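# Lower a sling-hung pipe gently into a trench with four arms

## Task

Using the slings, let the pipe down into the trench slowly and softly until the pipe lies along the trench floor over its entire length. It counts as failed the moment the pipe travels quickly while in contact with a bank or the trench, for example if it falls from a height or is rolled down into it.

## Robot and tools

Robots: four identical i2rt Big YAM arms named arm1, arm2, arm3 and arm4. Each has six revolute joints, a two-finger gripper and a wrist camera mounted above the hand. Two fixed room cameras, cam_high and cam_low, complete the set. Arm feet in the scene frame (metres): arm1 at (-1.010, -0.478, 0.809), arm2 at (-0.307, 0.516, 0.819), arm3 at (0.612, -0.542, 0.812), arm4 at (1.210, 0.500, 0.782). Their quaternions (wxyz) are arm1 (0.767, -0.008, -0.002, 0.641), arm2 (0.685, -0.007, -0.006, -0.728), arm3 (0.646, 0.002, -0.005, 0.763), arm4 (0.730, 0.001, -0.002, -0.683). Each foot faces along its own +x. In effect, arm1 and arm3 sit on the -y side facing +y, while arm2 and arm4 sit on the +y side facing -y. A hand reaches about 1.0 m from the joint1 axis.

Frame: one shared scene frame with its origin on the floor and +z up. The hand point lies between the finger pads, about 1 cm behind the tips. The fingers point along the hand's +z, and they open and close along its y. Printed hand positions can be off, more so at long reach, and a hand often settles a centimetre or more from where it was sent.

Tool move: takes optional keys arm1..arm4 and cameras. Each arm key holds an object with joints, target, speed, or a mix of these. An arm that is not named gets no new command but keeps pursuing its old one.
- joints: absolute joint targets, given by name. joint1_rad ranges -2.879 to 2.879 rad and turns the arm about its foot, counter-clockwise positive. joint2_rad (shoulder) ranges 0 to 3.141; at 0 the upper arm points back, and raising the value lifts it up and then forward. joint3_rad (elbow) ranges 0 to 3.019; 0 is folded and larger values open it. joint4_rad ranges -1.692 to 1.57 and pitches the hand, positive tipping the fingers up. joint5_rad ranges -1.57 to 1.57 and yaws the hand, positive toward the arm's right. joint6_rad ranges -2.094 to 2.094 and rolls the hand, positive clockwise as seen from behind. gripper_m ranges 0 to 0.093 m and is the fingertip gap. A joint counts as done within a tolerance: ±0.045, 0.14, 0.09, 0.055, 0.03, 0.035 rad and ±0.003 m.
- target: a single list of seven numbers [x, y, z, qw, qx, qy, qz] per arm. It is an absolute hand pose in the scene frame, in metres plus a unit quaternion, written the same way as the printed hand line. The hand follows a straight line to it, starting from its current hand_target. When target is used, joints may contain only gripper_m.
- speed: the top speed along that path, 0.002 to 0.5 m/s, default 0.25. Rotation is capped at twice that value in rad/s. speed is only allowed together with target.
All motions in one call begin at the same time. All hand paths in one call finish together, so the slowest one sets the pace. A path runs between 0.5 and 10 s and is cut off after 10 s. The controller clips each step to within 100 mm and 20 degrees of the measured hand pose, then uses damped IK with position taking priority. Paths do not avoid obstacles or other arms. A hand can lag, wander and overshoot speed, especially when the arm is almost straight. If joint-space moves are used instead, the path can swing wide because each joint moves at its own rate. cameras takes a list of camera names, or ["all"], or []. An unknown key or camera makes the call invalid; an out-of-range value gets it refused. A refusal, or a stop during a call, cancels that reply's later move, wait and finished_scene calls.

Other tools. wait(seconds 0 to 10, cameras) lets the scene run on. zoom_image(camera, region [x0,y0,x1,y1] in pixels, at most 504x504) enlarges the newest full image from one camera; all images are 672x504. read_manual gives only licence text. finished_scene(scene = current scene number) ends the scene and cannot be undone, so the pipe must already be resting on the bed by itself.

Results. Each result holds per-arm state: joint_positions, Joint velocities ("within noise" means at rest), joint torques, hand and hand_target. The move line reports per arm either done or its worst status. The pictures line lists images in order. An arm marked "as last shown" was not commanded and repeats its old values. Status words: off_target means it stopped short and may still push. time_out means the joints hold targets near where they stood and keep pushing (on_its_own lists them); to ease off, send the reported positions back. not_followed, joint command not followed, and pose unreachable mean the collision or reach check blocked the targets, and the arm may keep trying them. limit_stop_at_motor_heat means resend after cooling. Torque entries 3 and 4 wrap at ±28 N m. gripper_m reads up to about 0.005 m narrower than a gripped hard part, or slightly wider on some units. Shut on nothing it reads 0 to 0.003. Full force is reached about 0.005 m below the first-touch reading. To release, command well above the reading.

Cautions. Lower the pipe slowly and evenly at every sling so it never falls, swings or rolls into the trench. Never release a sling while the pipe is still moving. Keep the arms apart: pressing one arm hard against another fails the scene, and a gripper closing on another arm's fingers counts as such a press. Fingers, gripper housings and cameras can still collide even with the check active. The arms keep pushing on contact, and sustained pushing, holding loads or full stretch heats the motors. A MOTOR HOT line appears at 85 °C, and at 100 °C that arm goes limp and drops whatever it holds. Do not knock anything out of the work area or onto the floor. Small outside pushes can jostle loose objects. The scene keeps running between calls while the robots hold their last commands.

Each tool is called after ">>>" in YAML: its name, and indented under it one key for each argument.

## Session

>>> move:
  cameras: ["all"]

Scene clock: 0.00 s.
Joint torques (N m): no reading
Heat: arm1: hottest joint2_rad 29 °C; arm2: hottest gripper 29 °C; arm3: hottest joint2_rad 29 °C; arm4: hottest joint5_rad 29 °C.
Joint velocities: within noise
arm1.joint_positions: joint1_rad=+0.463 joint2_rad=+0.644 joint3_rad=+1.433 joint4_rad=-1.528 joint5_rad=-0.151 joint6_rad=+0.131 gripper_m=+0.09396
arm1.joint_status: not commanded
arm1.hand: x=-1.1007 y=-0.2799 z=+1.3245 quat_wxyz=(-0.162, +0.716, -0.571, -0.367) (m; scene frame)
arm1.hand_target: x=-1.1003 y=-0.2818 z=+1.3343 quat_wxyz=(-0.169, +0.713, -0.567, -0.376) (m; scene frame)
arm1.hand_status: not commanded
arm2.joint_positions: joint1_rad=+0.344 joint2_rad=+0.519 joint3_rad=+1.379 joint4_rad=-1.320 joint5_rad=+0.063 joint6_rad=+0.187 gripper_m=+0.09396
arm2.joint_status: not commanded
arm2.hand: x=-0.2620 y=+0.3341 z=+1.3801 quat_wxyz=(-0.439, -0.579, -0.615, +0.304) (m; scene frame)
arm2.hand_target: x=-0.2629 y=+0.3373 z=+1.3911 quat_wxyz=(-0.449, -0.575, -0.610, +0.310) (m; scene frame)
arm2.hand_status: not commanded
arm3.joint_positions: joint1_rad=-0.192 joint2_rad=+0.525 joint3_rad=+1.406 joint4_rad=-1.298 joint5_rad=-0.073 joint6_rad=+0.119 gripper_m=+0.09396
arm3.joint_status: not commanded
arm3.hand: x=+0.6033 y=-0.3522 z=+1.3879 quat_wxyz=(-0.348, +0.562, -0.618, -0.425) (m; scene frame)
arm3.hand_target: x=+0.6032 y=-0.3558 z=+1.3978 quat_wxyz=(-0.355, +0.558, -0.613, -0.433) (m; scene frame)
arm3.hand_status: not commanded
arm4.joint_positions: joint1_rad=-0.380 joint2_rad=+0.466 joint3_rad=+1.426 joint4_rad=-1.395 joint5_rad=+0.164 joint6_rad=+0.191 gripper_m=+0.09396
arm4.joint_status: not commanded
arm4.hand: x=+1.1323 y=+0.3633 z=+1.3533 quat_wxyz=(-0.305, -0.747, -0.388, +0.446) (m; scene frame)
arm4.hand_target: x=+1.1330 y=+0.3657 z=+1.3639 quat_wxyz=(-0.312, -0.741, -0.383, +0.454) (m; scene frame)
arm4.hand_status: not commanded
pictures: arm1_cam_wrist, arm2_cam_wrist, arm3_cam_wrist, arm4_cam_wrist, cam_high, cam_low

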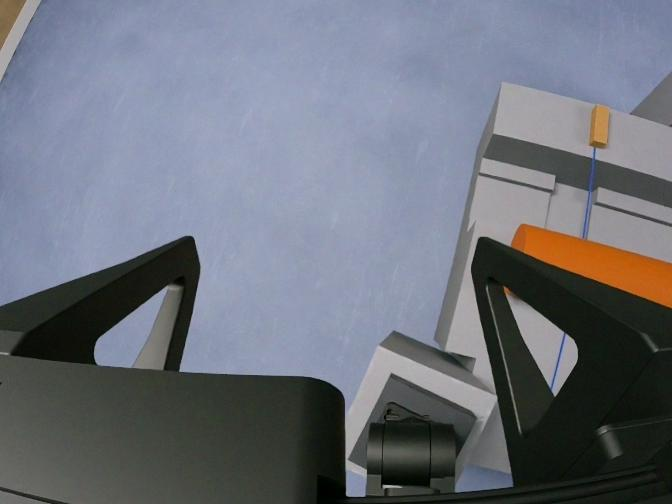

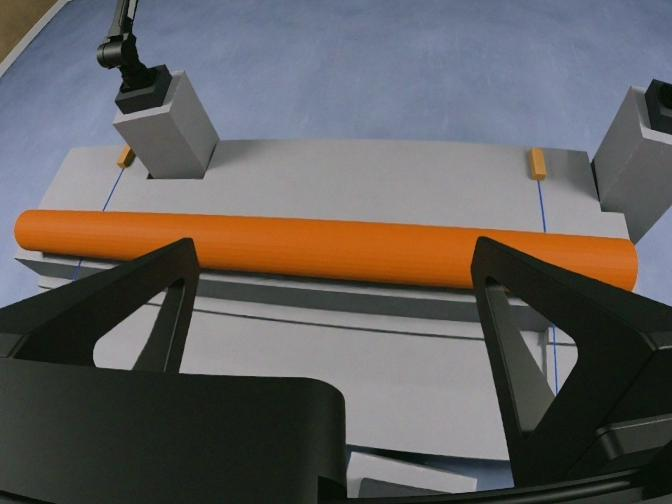

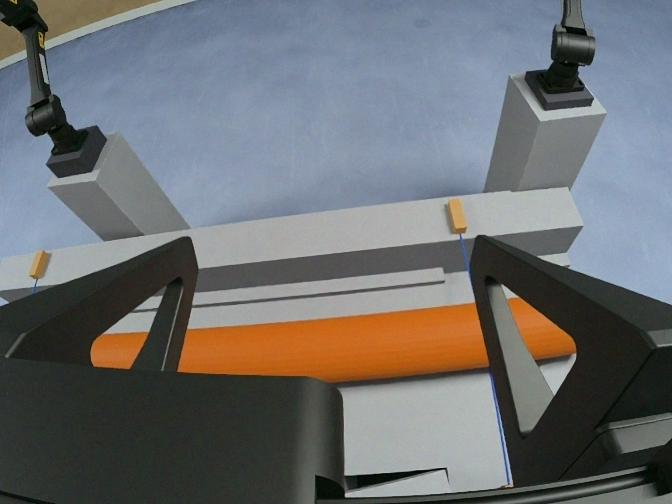

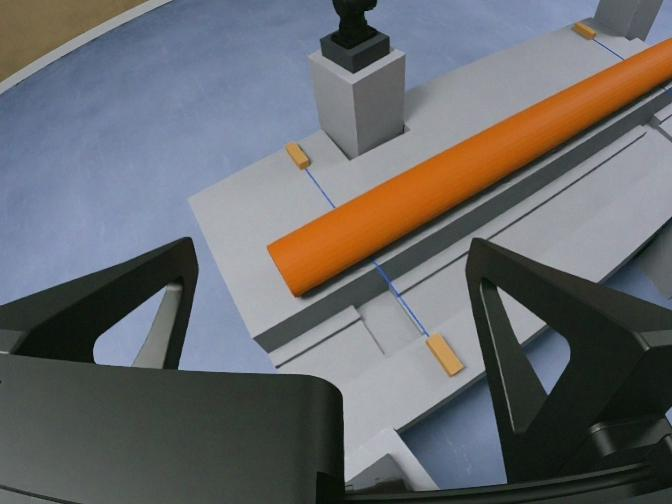

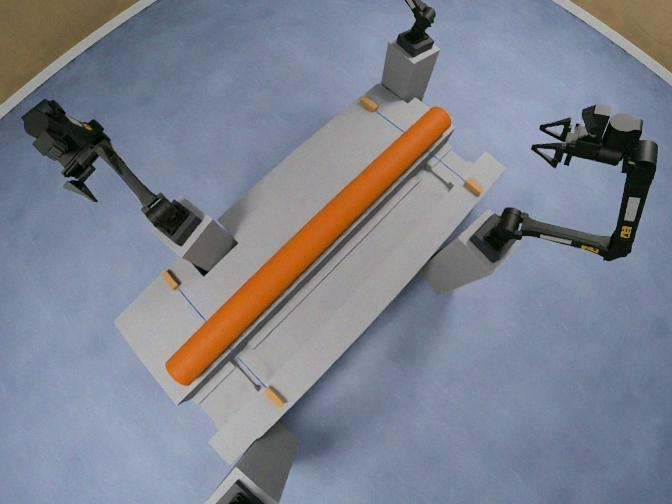

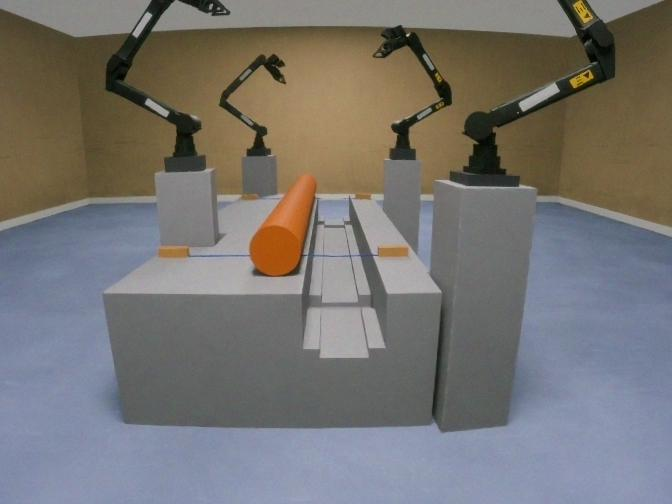

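>>> zoom_image:
  camera: "arm3_cam_wrist"
  region: [0, 60, 200, 260]

>>> zoom_image:
  camera: "arm3_cam_wrist"
  region: [430, 40, 630, 240]

>>> zoom_image:
  camera: "arm2_cam_wrist"
  region: [60, 60, 260, 260]

>>> zoom_image:
  camera: "arm4_cam_wrist"
  region: [260, 60, 510, 310]

Scaled by 2.520 from the camera's 672x504 image, which has a finer 960x720 frame.

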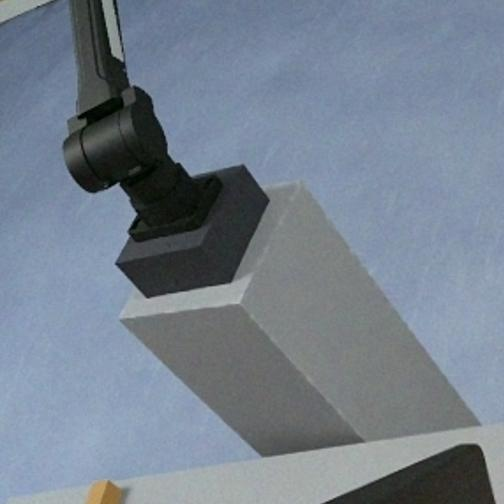

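Scaled by 2.520 from the camera's 672x504 image, which has a finer 960x720 frame.

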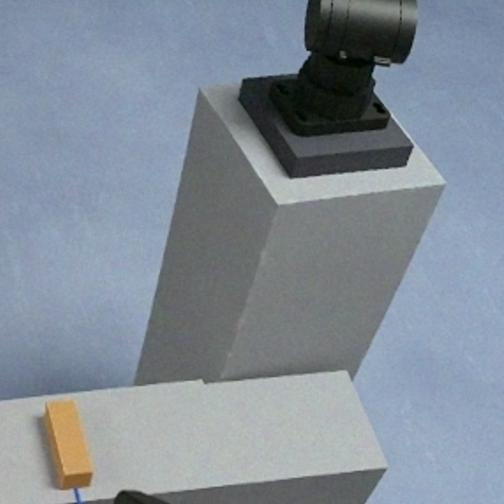

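Scaled by 2.520 from the camera's 672x504 image, which has a finer 960x720 frame.

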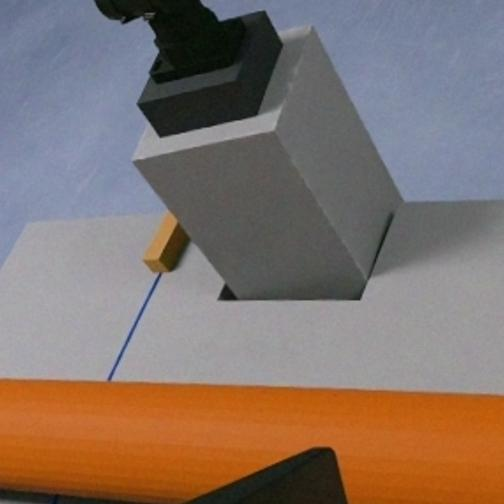

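Scaled by 2.016 from the camera's 672x504 image, which has a finer 960x720 frame.

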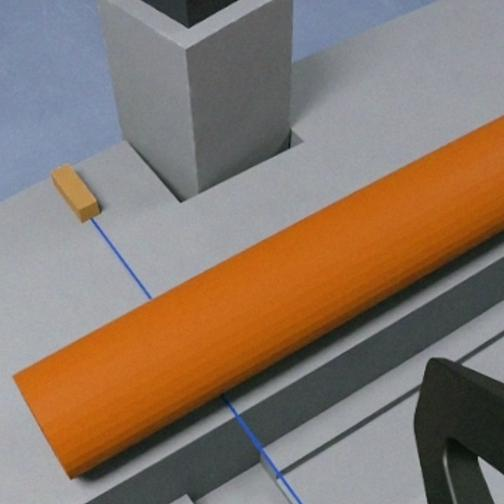

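>>> zoom_image:
  camera: "cam_low"
  region: [100, 160, 450, 430]

>>> zoom_image:
  camera: "cam_high"
  region: [100, 250, 350, 470]

>>> zoom_image:
  camera: "cam_high"
  region: [330, 70, 530, 250]

>>> zoom_image:
  camera: "cam_low"
  region: [230, 170, 430, 370]

Scaled by 1.440.

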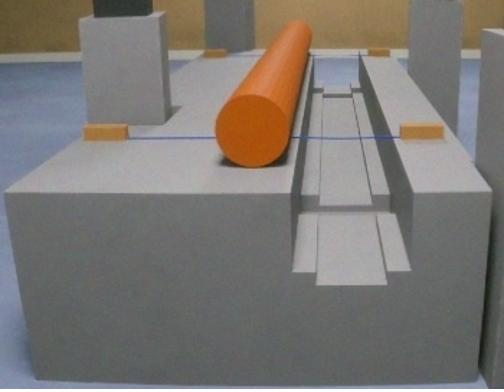

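Scaled by 2.016.

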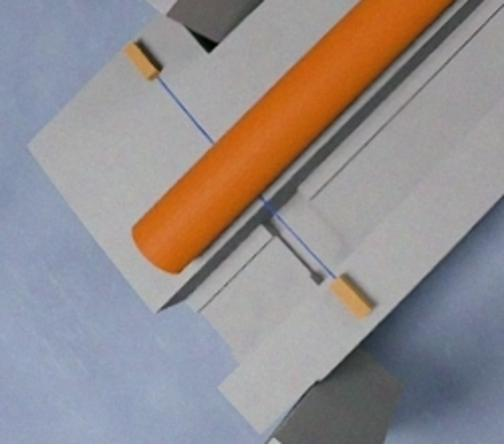

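Scaled by 2.520.

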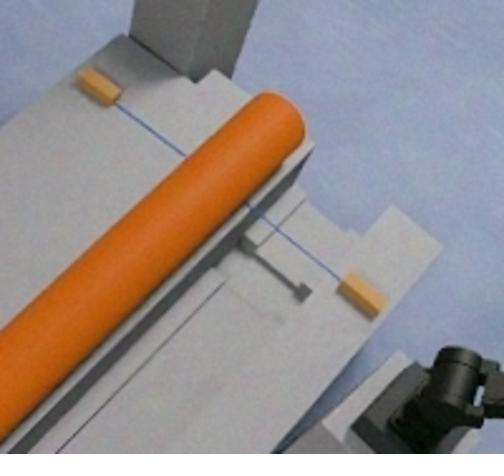

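Scaled by 2.520.

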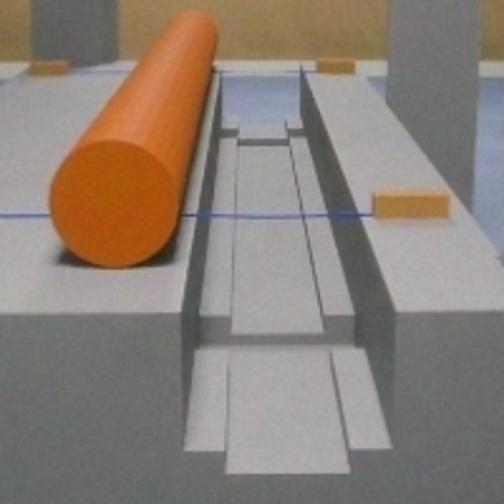

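>>> move:
  arm1: {"target": [-0.69, -0.50, 0.85, 0, 0.7071, -0.7071, 0]}
  arm2: {"target": [-0.68, 0.28, 0.85, 0, 0.7071, 0.7071, 0]}
  arm3: {"target": [0.85, -0.50, 0.85, 0, 0.7071, -0.7071, 0]}
  arm4: {"target": [0.86, 0.28, 0.85, 0, 0.7071, 0.7071, 0]}
  cameras: ["all"]

Scene clock: 81.10 s.
Joint torques (N m): arm1=[-0.38 -8.88 7.5 0.96 0 -0.06] | arm2=[-1.73 -14.92 12.07 -0.16 -0.09 0.08] | arm3=[1.32 -6.77 6.65 0.4 -0.09 -0.06] | arm4=[0.79 -13.1 10.24 0.49 0.1 0]
Heat: arm1: hottest joint3_rad 34 °C; arm2: hottest joint3_rad 36 °C; arm3: hottest joint2_rad 29 °C; arm4: hottest joint3_rad 32 °C.
move: arm1 done; arm2 off_target; arm3 done; arm4 off_target
Joint velocities: within noise
arm1.joint_positions: joint1_rad=-1.457 joint2_rad=+1.391 joint3_rad=+0.733 joint4_rad=-0.942 joint5_rad=-0.010 joint6_rad=-1.637 gripper_m=+0.09396
arm1.joint_status: not commanded
arm1.hand: x=-0.6952 y=-0.4968 z=+0.8494 quat_wxyz=(+0.004, +0.708, -0.706, -0.006) (m; scene frame)
arm1.hand_target: x=-0.6900 y=-0.5000 z=+0.8501 quat_wxyz=(+0.000, +0.707, -0.707, +0.000) (m; scene frame)
arm1.hand_status: done (0.006 m and 0.8 deg from the pose sent, 0.665 m and 49.0 deg at the start; pose on its path clipped on 19 of 106 steps; a joint's target at an end of its range on 42 of 106 steps)
arm2.joint_positions: joint1_rad=-0.924 joint2_rad=+1.702 joint3_rad=+1.016 joint4_rad=-0.959 joint5_rad=+0.012 joint6_rad=-0.994 gripper_m=+0.09396
arm2.joint_status: not commanded
arm2.hand: x=-0.6548 y=+0.2886 z=+0.8340 quat_wxyz=(-0.007, -0.703, -0.710, -0.031) (m; scene frame)
arm2.hand_target: x=-0.6792 y=+0.2807 z=+0.8507 quat_wxyz=(+0.000, -0.707, -0.707, +0.000) (m; scene frame)
arm2.hand_status: off_target (0.031 m and 3.7 deg from the pose sent, 0.677 m and 64.7 deg at the start)
arm3.joint_positions: joint1_rad=-1.553 joint2_rad=+1.163 joint3_rad=+0.535 joint4_rad=-0.967 joint5_rad=+0.006 joint6_rad=-1.377 gripper_m=+0.09396
arm3.joint_status: not commanded
arm3.hand: x=+0.8454 y=-0.5011 z=+0.8480 quat_wxyz=(+0.007, +0.703, -0.711, -0.007) (m; scene frame)
arm3.hand_target: x=+0.8500 y=-0.5000 z=+0.8501 quat_wxyz=(+0.000, +0.707, -0.707, +0.000) (m; scene frame)
arm3.hand_status: done (0.005 m and 1.2 deg from the pose sent, 0.610 m and 66.9 deg at the start; a joint's target at an end of its range on 27 of 106 steps)
arm4.joint_positions: joint1_rad=-1.080 joint2_rad=+1.568 joint3_rad=+0.966 joint4_rad=-1.044 joint5_rad=+0.003 joint6_rad=-0.992 gripper_m=+0.09396
arm4.joint_status: not commanded
arm4.hand: x=+0.8822 y=+0.2972 z=+0.8290 quat_wxyz=(-0.009, -0.714, -0.699, -0.038) (m; scene frame)
arm4.hand_target: x=+0.8613 y=+0.2807 z=+0.8508 quat_wxyz=(+0.000, -0.707, -0.707, +0.000) (m; scene frame)
arm4.hand_status: off_target (0.035 m and 4.6 deg from the pose sent, 0.578 m and 73.3 deg at the start)
pictures: arm1_cam_wrist, arm2_cam_wrist, arm3_cam_wrist, arm4_cam_wrist, cam_high, cam_low

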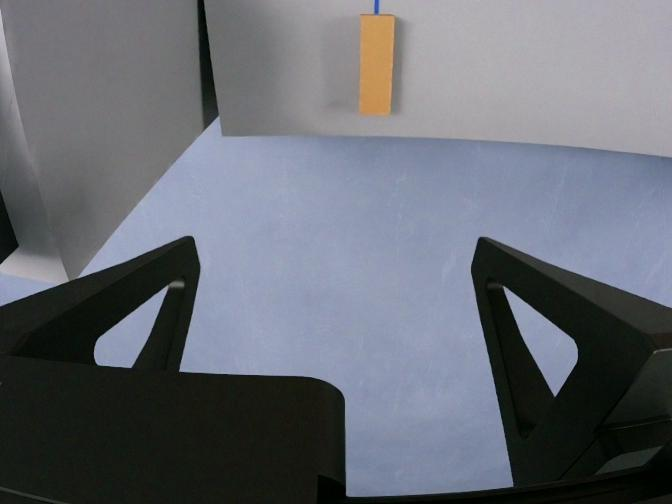

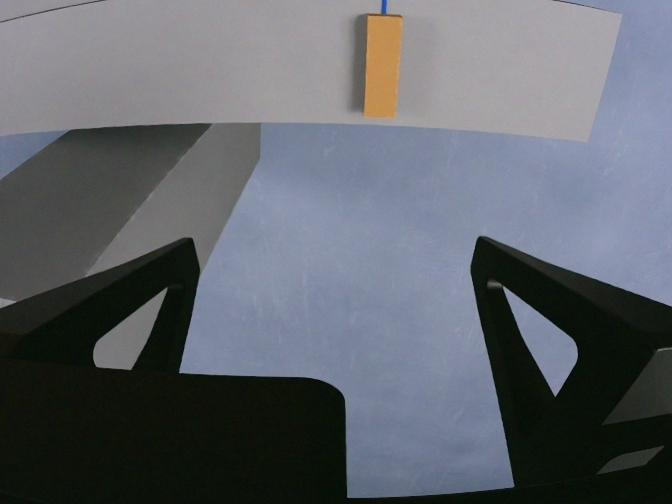

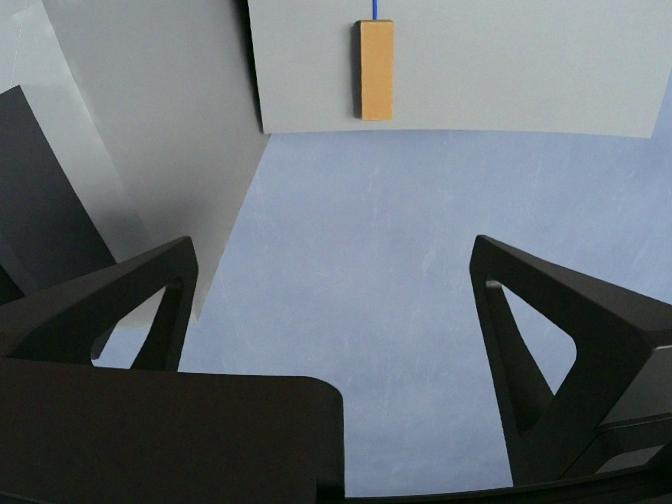

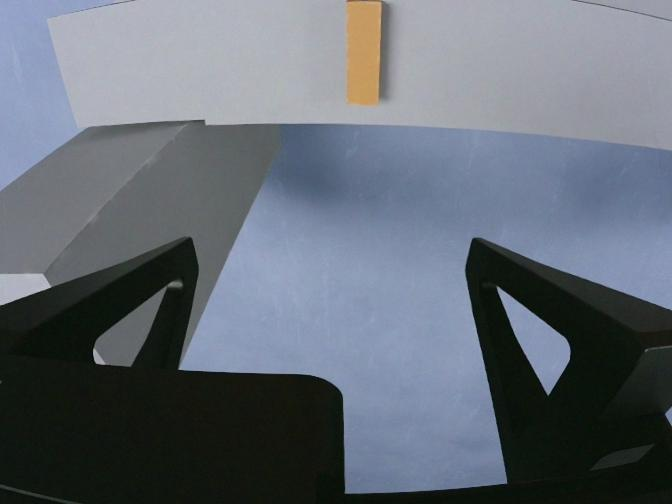

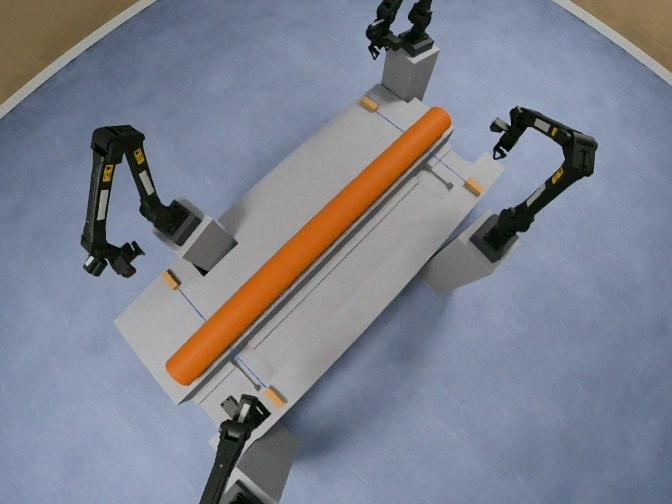

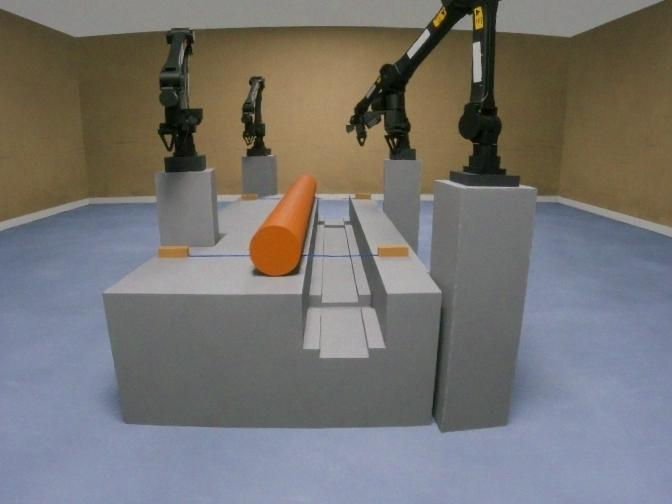

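>>> move:
  arm1: {"target": [-0.657, -0.481, 0.70, 0, 0.7071, -0.7071, 0], "speed": 0.15}
  arm2: {"target": [-0.707, 0.276, 0.717, 0, 0.7071, 0.7071, 0], "speed": 0.15}
  arm3: {"target": [0.883, -0.494, 0.70, 0, 0.7071, -0.7071, 0], "speed": 0.15}
  arm4: {"target": [0.855, 0.268, 0.717, 0, 0.7071, 0.7071, 0], "speed": 0.15}
  cameras: ["arm1_cam_wrist", "arm2_cam_wrist", "arm3_cam_wrist", "arm4_cam_wrist", "cam_low"]

Scene clock: 111.43 s.
Joint torques (N m): arm1=[-0.09 -12.34 4.98 0.98 -0.04 0.11] | arm2=[-1.73 -16.73 9.13 -0.05 -0.1 0.04] | arm3=[1.03 -11.28 3.67 0.39 -0.1 -0.07] | arm4=[1.03 -14.39 4.83 0.65 0.08 0.18]
Heat: arm1: hottest joint3_rad 33 °C; arm2: hottest joint3_rad 37 °C; arm3: hottest joint3_rad 30 °C; arm4: hottest joint3_rad 36 °C.
move: arm1 done; arm2 off_target; arm3 off_target; arm4 done
Joint velocities: within noise
arm1.joint_positions: joint1_rad=-1.409 joint2_rad=+1.834 joint3_rad=+0.705 joint4_rad=-0.474 joint5_rad=-0.010 joint6_rad=-1.588 gripper_m=+0.09396
arm1.joint_status: not commanded
arm1.hand: x=-0.6671 y=-0.4835 z=+0.7013 quat_wxyz=(+0.006, +0.707, -0.707, -0.007) (m; scene frame)
arm1.hand_target: x=-0.6571 y=-0.4809 z=+0.7003 quat_wxyz=(+0.000, +0.707, -0.707, +0.000) (m; scene frame)
arm1.hand_status: done (0.010 m and 1.0 deg from the pose sent, 0.155 m and 0.8 deg at the start)
arm2.joint_positions: joint1_rad=-0.952 joint2_rad=+1.999 joint3_rad=+1.028 joint4_rad=-0.658 joint5_rad=+0.013 joint6_rad=-1.020 gripper_m=+0.09396
arm2.joint_status: not commanded
arm2.hand: x=-0.6836 y=+0.2825 z=+0.7100 quat_wxyz=(-0.006, -0.704, -0.710, -0.023) (m; scene frame)
arm2.hand_target: x=-0.7066 y=+0.2764 z=+0.7178 quat_wxyz=(+0.000, -0.707, -0.707, +0.000) (m; scene frame)
arm2.hand_status: off_target (0.025 m and 2.8 deg from the pose sent, 0.129 m and 3.7 deg at the start)
arm3.joint_positions: joint1_rad=-1.553 joint2_rad=+1.732 joint3_rad=+0.483 joint4_rad=-0.351 joint5_rad=+0.006 joint6_rad=-1.383 gripper_m=+0.09396
arm3.joint_status: not commanded
arm3.hand: x=+0.8713 y=-0.4949 z=+0.6984 quat_wxyz=(+0.010, +0.705, -0.709, -0.008) (m; scene frame)
arm3.hand_target: x=+0.8829 y=-0.4940 z=+0.7003 quat_wxyz=(+0.000, +0.707, -0.707, +0.000) (m; scene frame)
arm3.hand_status: off_target (0.012 m and 1.5 deg from the pose sent, 0.153 m and 1.2 deg at the start)
arm4.joint_positions: joint1_rad=-1.066 joint2_rad=+1.833 joint3_rad=+0.936 joint4_rad=-0.689 joint5_rad=+0.003 joint6_rad=-0.992 gripper_m=+0.09396
arm4.joint_status: not commanded
arm4.hand: x=+0.8557 y=+0.2731 z=+0.7153 quat_wxyz=(-0.003, -0.710, -0.704, -0.008) (m; scene frame)
arm4.hand_target: x=+0.8552 y=+0.2681 z=+0.7169 quat_wxyz=(+0.000, -0.707, -0.707, +0.000) (m; scene frame)
arm4.hand_status: done (0.005 m and 1.1 deg from the pose sent, 0.119 m and 4.6 deg at the start)
pictures: arm1_cam_wrist, arm2_cam_wrist, arm3_cam_wrist, arm4_cam_wrist, cam_low

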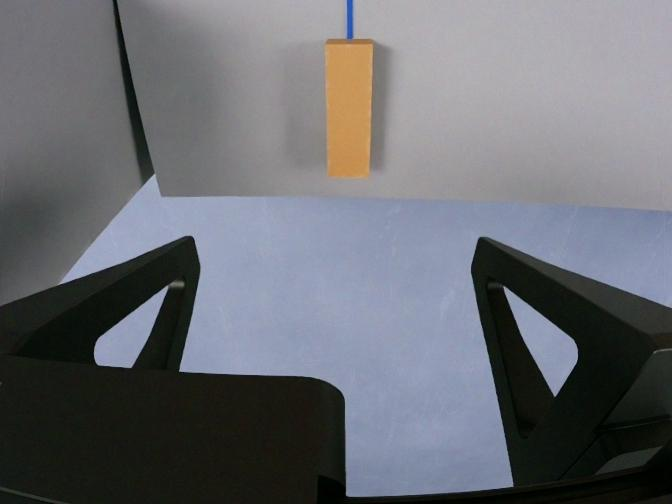

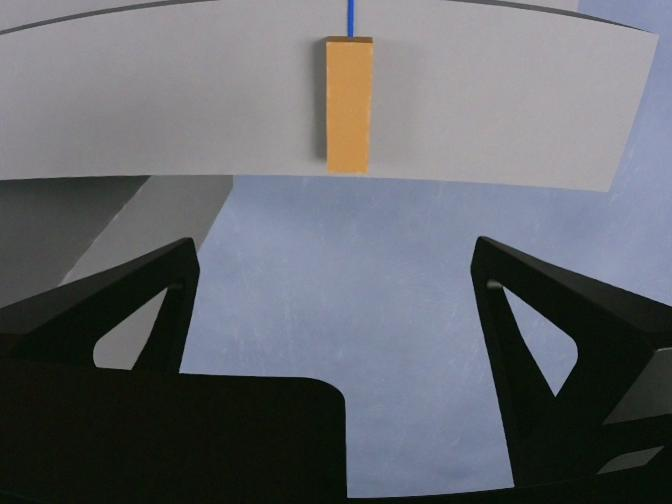

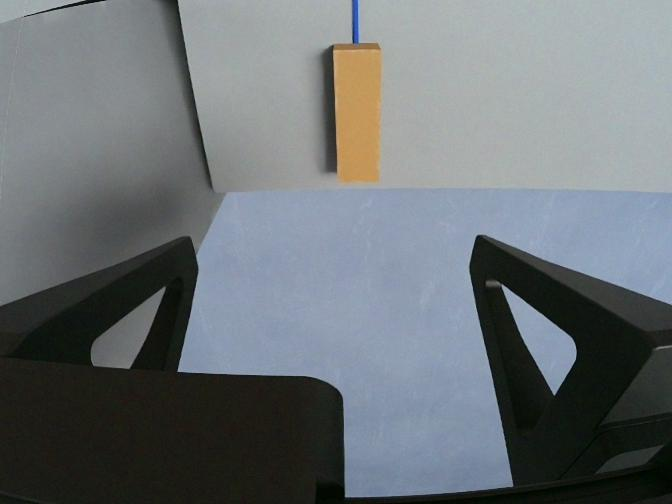

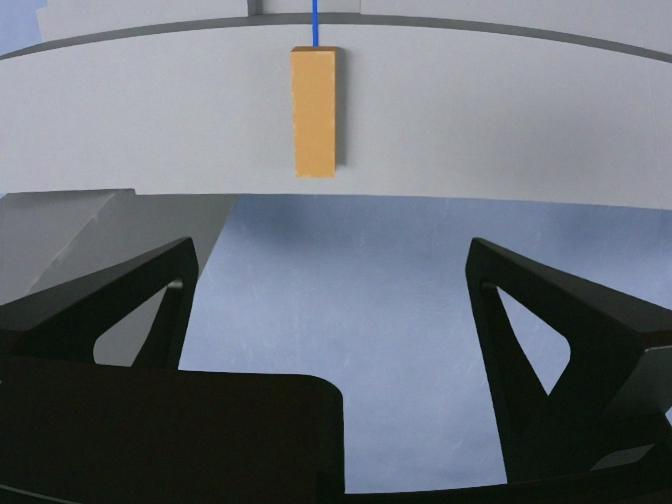

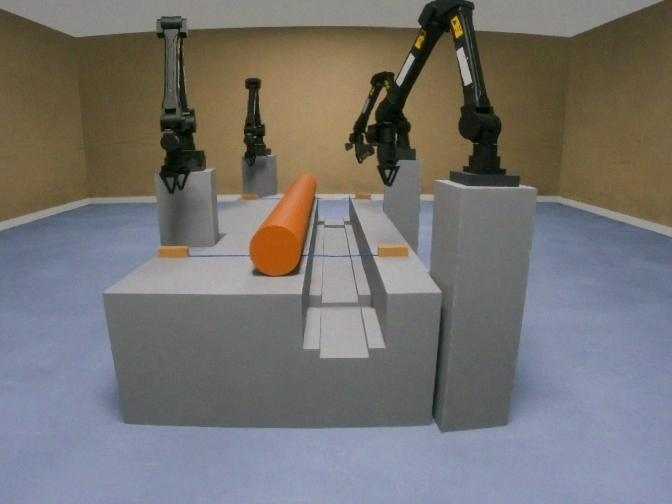

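>>> zoom_image:
  camera: "cam_low"
  region: [120, 130, 260, 270]

>>> zoom_image:
  camera: "cam_low"
  region: [330, 130, 470, 270]

Scaled by 3.600.

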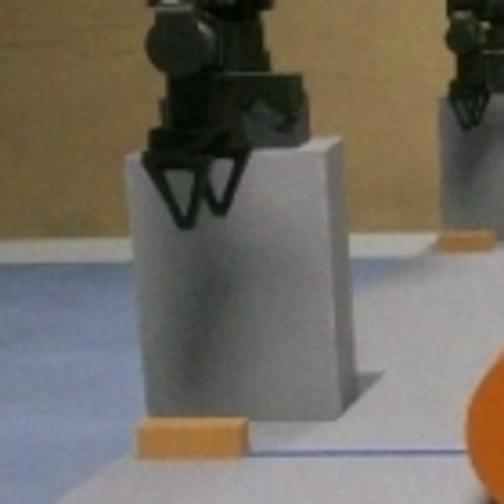

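Scaled by 3.600.

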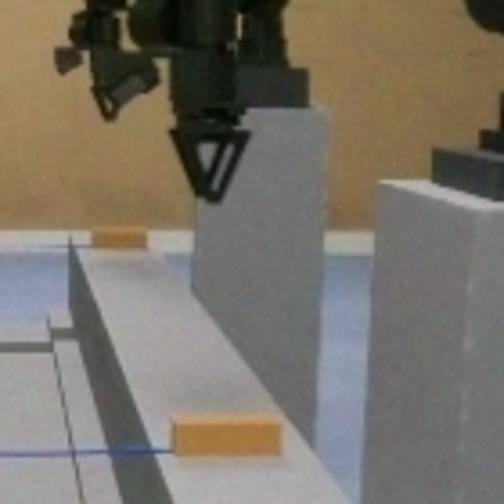

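>>> move:
  arm1: {"target": [-0.649, -0.4865, 0.60, 0, 0.7071, -0.7071, 0], "speed": 0.15}
  arm2: {"target": [-0.711, 0.2875, 0.608, 0, 0.7071, 0.7071, 0], "speed": 0.15}
  arm3: {"target": [0.8946, -0.508, 0.602, 0, 0.7071, -0.7071, 0], "speed": 0.15}
  arm4: {"target": [0.8726, 0.284, 0.602, 0, 0.7071, 0.7071, 0], "speed": 0.15}
  cameras: ["arm1_cam_wrist", "arm2_cam_wrist", "arm3_cam_wrist", "arm4_cam_wrist", "cam_low"]

>>> zoom_image:
  camera: "cam_low"
  region: [120, 130, 260, 270]

>>> zoom_image:
  camera: "cam_low"
  region: [330, 130, 470, 270]

Scene clock: 136.00 s.
Joint torques (N m): arm1=[-1.14 -13.1 2.85 0.87 -0.05 -0.02] | arm2=[-1.79 -17.79 6.43 0.03 -0.1 0.07] | arm3=[0.67 -13.74 0.62 0.4 -0.11 -0.09] | arm4=[0.32 -15.09 2.54 0.68 0.09 0.06]
Heat: arm1: hottest joint3_rad 32 °C; arm2: hottest joint3_rad 36 °C; arm3: hottest joint2_rad 30 °C; arm4: hottest joint3_rad 33 °C.
move: arm1 done; arm2 off_target; arm3 done; arm4 done
Joint velocities: within noise
arm1.joint_positions: joint1_rad=-1.409 joint2_rad=+2.144 joint3_rad=+0.768 joint4_rad=-0.218 joint5_rad=-0.010 joint6_rad=-1.588 gripper_m=+0.09396
arm1.joint_status: not commanded
arm1.hand: x=-0.6550 y=-0.4845 z=+0.6050 quat_wxyz=(+0.003, +0.707, -0.707, -0.004) (m; scene frame)
arm1.hand_target: x=-0.6491 y=-0.4864 z=+0.6001 quat_wxyz=(+0.000, +0.707, -0.707, +0.000) (m; scene frame)
arm1.hand_status: done (0.008 m and 0.5 deg from the pose sent, 0.103 m and 1.0 deg at the start)
arm2.joint_positions: joint1_rad=-0.981 joint2_rad=+2.252 joint3_rad=+1.063 joint4_rad=-0.430 joint5_rad=+0.013 joint6_rad=-1.049 gripper_m=+0.09396
arm2.joint_status: not commanded
arm2.hand: x=-0.6917 y=+0.2909 z=+0.6059 quat_wxyz=(-0.005, -0.704, -0.710, -0.018) (m; scene frame)
arm2.hand_target: x=-0.7106 y=+0.2878 z=+0.6086 quat_wxyz=(+0.000, -0.707, -0.707, +0.000) (m; scene frame)
arm2.hand_status: off_target (0.020 m and 2.2 deg from the pose sent, 0.106 m and 2.8 deg at the start)
arm3.joint_positions: joint1_rad=-1.606 joint2_rad=+2.120 joint3_rad=+0.565 joint4_rad=-0.030 joint5_rad=+0.007 joint6_rad=-1.442 gripper_m=+0.09396
arm3.joint_status: not commanded
arm3.hand: x=+0.8906 y=-0.5058 z=+0.6033 quat_wxyz=(+0.003, +0.707, -0.707, -0.004) (m; scene frame)
arm3.hand_target: x=+0.8946 y=-0.5080 z=+0.6020 quat_wxyz=(+0.000, +0.707, -0.707, +0.000) (m; scene frame)
arm3.hand_status: done (0.005 m and 0.6 deg from the pose sent, 0.100 m and 1.5 deg at the start)
arm4.joint_positions: joint1_rad=-1.066 joint2_rad=+2.096 joint3_rad=+0.873 joint4_rad=-0.362 joint5_rad=+0.003 joint6_rad=-0.992 gripper_m=+0.09396
arm4.joint_status: not commanded
arm4.hand: x=+0.8760 y=+0.2855 z=+0.6001 quat_wxyz=(-0.003, -0.710, -0.704, -0.008) (m; scene frame)
arm4.hand_target: x=+0.8726 y=+0.2839 z=+0.6020 quat_wxyz=(+0.000, -0.707, -0.707, +0.000) (m; scene frame)
arm4.hand_status: done (0.004 m and 1.1 deg from the pose sent, 0.115 m and 1.0 deg at the start)
pictures: arm1_cam_wrist, arm2_cam_wrist, arm3_cam_wrist, arm4_cam_wrist, cam_low

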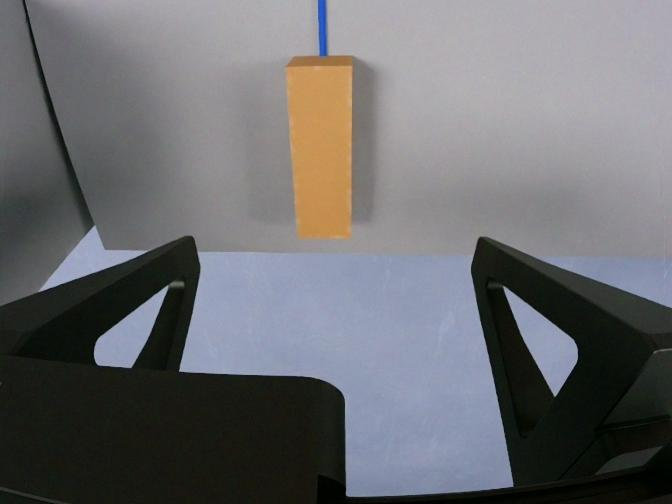

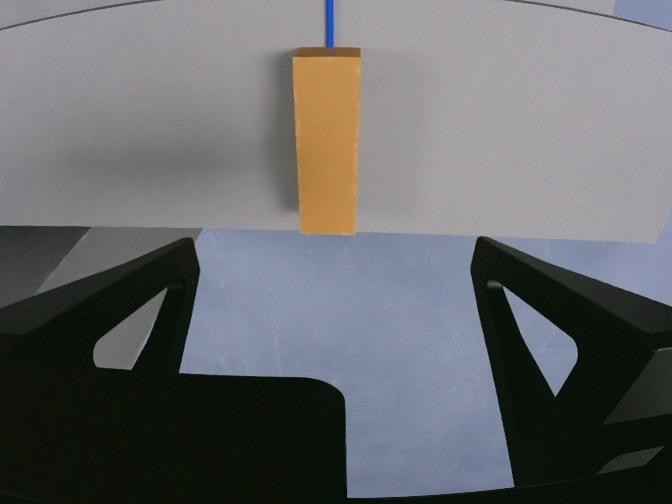

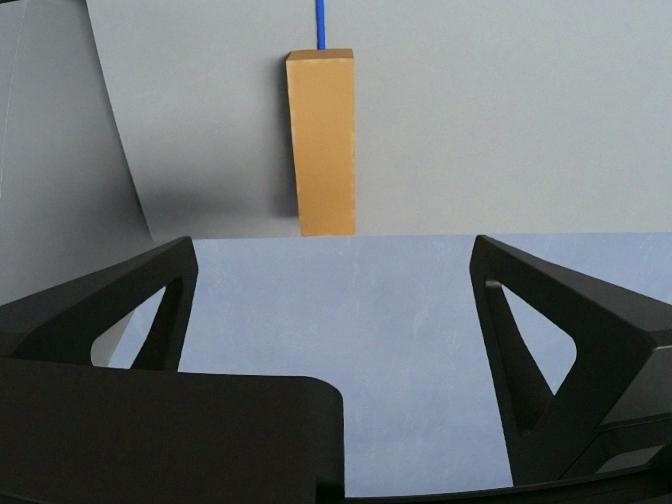

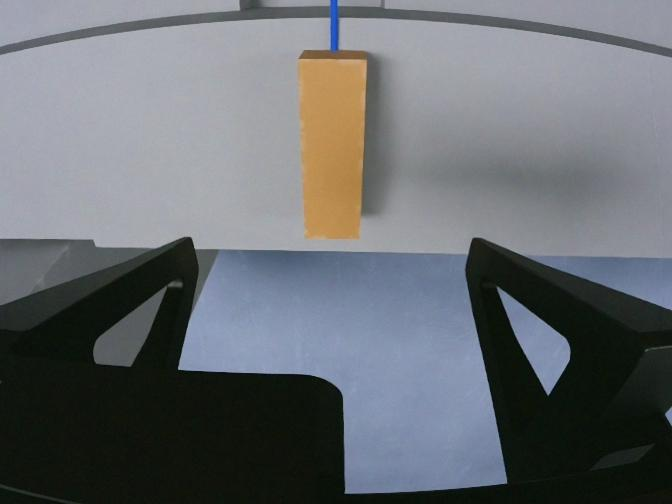

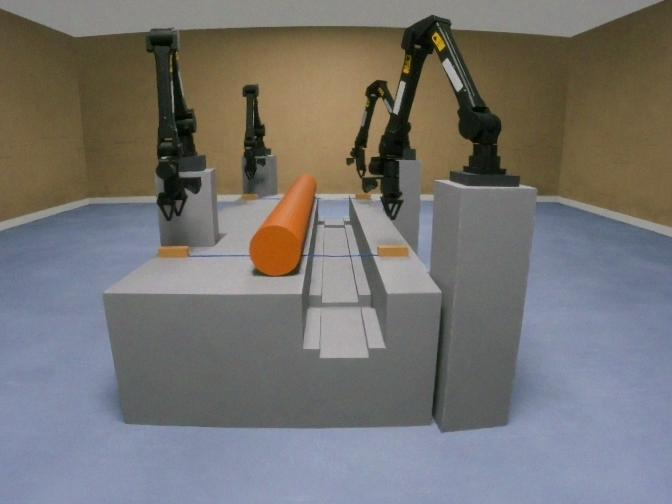

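Scaled by 3.600.

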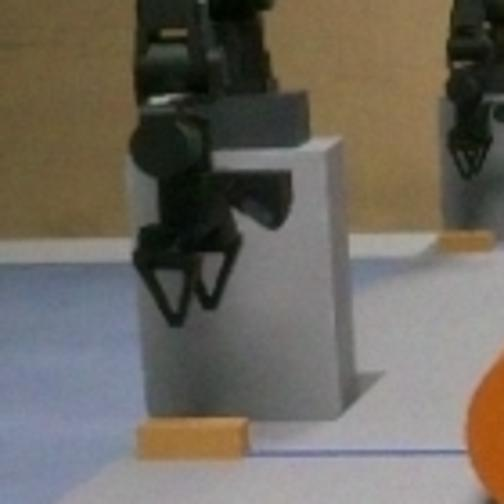

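Scaled by 3.600.

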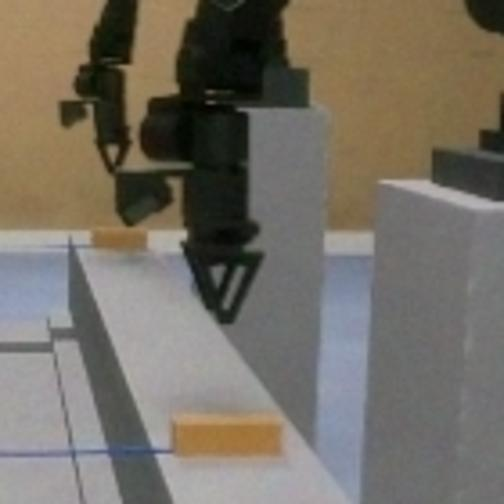

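>>> move:
  arm1: {"target": [-0.657, -0.493, 0.506, 0, 0.7071, -0.7071, 0], "speed": 0.12}
  arm2: {"target": [-0.703, 0.296, 0.513, 0, 0.7071, 0.7071, 0], "speed": 0.12}
  arm3: {"target": [0.888, -0.515, 0.509, 0, 0.7071, -0.7071, 0], "speed": 0.12}
  arm4: {"target": [0.8755, 0.288, 0.512, 0, 0.7071, 0.7071, 0], "speed": 0.12}
  cameras: ["arm1_cam_wrist", "arm2_cam_wrist", "arm3_cam_wrist", "arm4_cam_wrist", "cam_low"]

>>> zoom_image:
  camera: "cam_low"
  region: [120, 130, 260, 270]

>>> zoom_image:
  camera: "cam_low"
  region: [330, 130, 470, 270]

Scene clock: 160.43 s.
Joint torques (N m): arm1=[-0.97 -14.39 0.61 1.03 0 -0.12] | arm2=[-1.79 -18.26 4.26 0.05 -0.11 0.07] | arm3=[0.38 -15.09 -1.24 0.39 -0.11 -0.06] | arm4=[-0.09 -15.38 2.32 0.62 0.1 0]
Heat: arm1: hottest joint2_rad 31 °C; arm2: hottest joint3_rad 35 °C; arm3: hottest joint2_rad 31 °C; arm4: hottest joint3_rad 32 °C.
move: arm1 done; arm2 off_target; arm3 done; arm4 off_target
Joint velocities: within noise
arm1.joint_positions: joint1_rad=-1.421 joint2_rad=+2.429 joint3_rad=+0.862 joint4_rad=-0.017 joint5_rad=-0.010 joint6_rad=-1.599 gripper_m=+0.09396
arm1.joint_status: not commanded
arm1.hand: x=-0.6552 y=-0.4895 z=+0.5126 quat_wxyz=(-0.001, +0.707, -0.707, +0.000) (m; scene frame)
arm1.hand_target: x=-0.6572 y=-0.4929 z=+0.5062 quat_wxyz=(+0.000, +0.707, -0.707, +0.000) (m; scene frame)
arm1.hand_status: done (0.008 m and 0.1 deg from the pose sent, 0.099 m and 0.5 deg at the start)
arm2.joint_positions: joint1_rad=-0.991 joint2_rad=+2.484 joint3_rad=+1.133 joint4_rad=-0.258 joint5_rad=+0.013 joint6_rad=-1.060 gripper_m=+0.09396
arm2.joint_status: not commanded
arm2.hand: x=-0.6883 y=+0.2965 z=+0.5136 quat_wxyz=(-0.004, -0.704, -0.710, -0.013) (m; scene frame)
arm2.hand_target: x=-0.7029 y=+0.2961 z=+0.5134 quat_wxyz=(+0.000, -0.707, -0.707, +0.000) (m; scene frame)
arm2.hand_status: off_target (0.015 m and 1.7 deg from the pose sent, 0.094 m and 2.2 deg at the start)
arm3.joint_positions: joint1_rad=-1.631 joint2_rad=+2.458 joint3_rad=+0.674 joint4_rad=+0.203 joint5_rad=+0.007 joint6_rad=-1.467 gripper_m=+0.09396
arm3.joint_status: not commanded
arm3.hand: x=+0.8866 y=-0.5122 z=+0.5108 quat_wxyz=(+0.002, +0.708, -0.707, -0.003) (m; scene frame)
arm3.hand_target: x=+0.8880 y=-0.5150 z=+0.5090 quat_wxyz=(+0.000, +0.707, -0.707, +0.000) (m; scene frame)
arm3.hand_status: done (0.004 m and 0.4 deg from the pose sent, 0.095 m and 0.6 deg at the start)
arm4.joint_positions: joint1_rad=-1.066 joint2_rad=+2.345 joint3_rad=+0.919 joint4_rad=-0.170 joint5_rad=+0.003 joint6_rad=-0.993 gripper_m=+0.09396
arm4.joint_status: not commanded
arm4.hand: x=+0.8872 y=+0.2922 z=+0.5111 quat_wxyz=(-0.004, -0.709, -0.705, -0.013) (m; scene frame)
arm4.hand_target: x=+0.8755 y=+0.2880 z=+0.5123 quat_wxyz=(+0.000, -0.707, -0.707, +0.000) (m; scene frame)
arm4.hand_status: off_target (0.012 m and 1.6 deg from the pose sent, 0.088 m and 1.1 deg at the start)
pictures: arm1_cam_wrist, arm2_cam_wrist, arm3_cam_wrist, arm4_cam_wrist, cam_low

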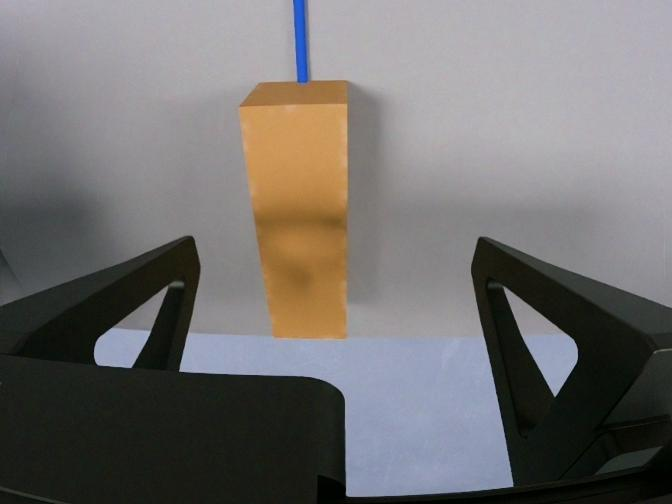

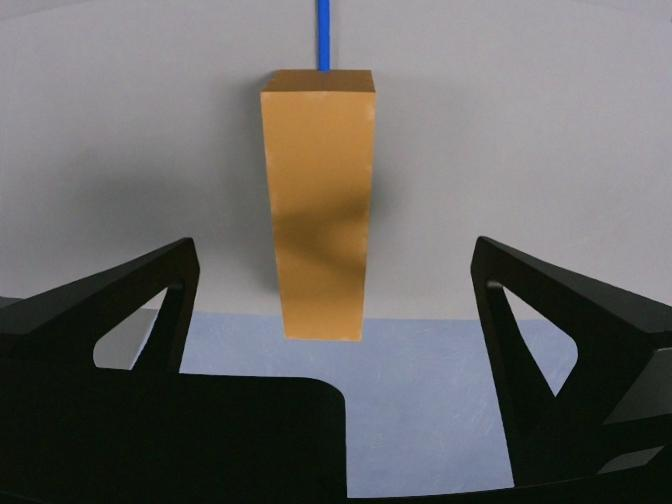

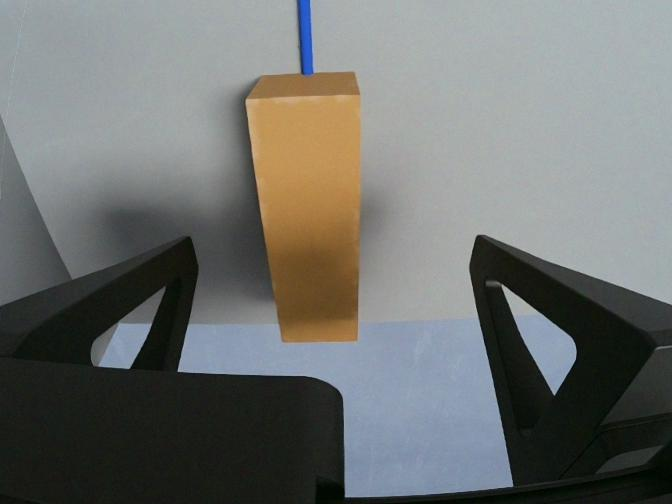

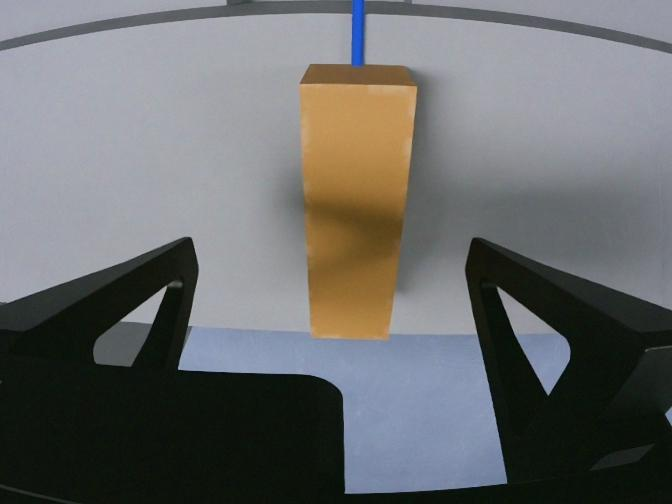

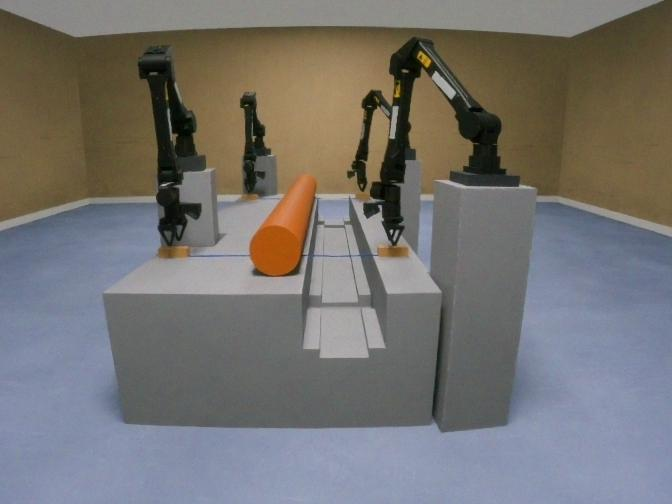

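Scaled by 3.600.

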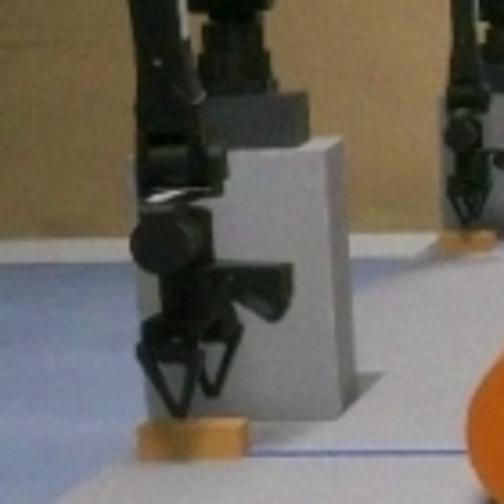

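Scaled by 3.600.

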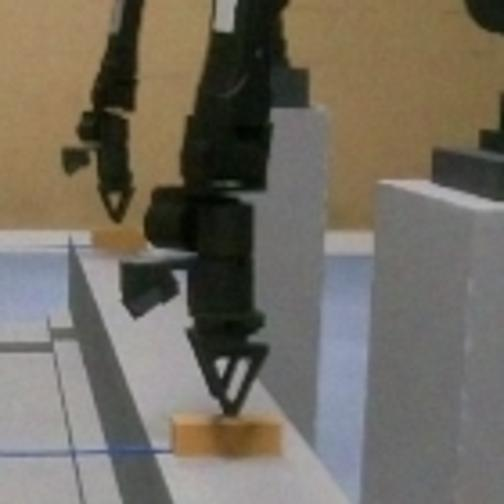

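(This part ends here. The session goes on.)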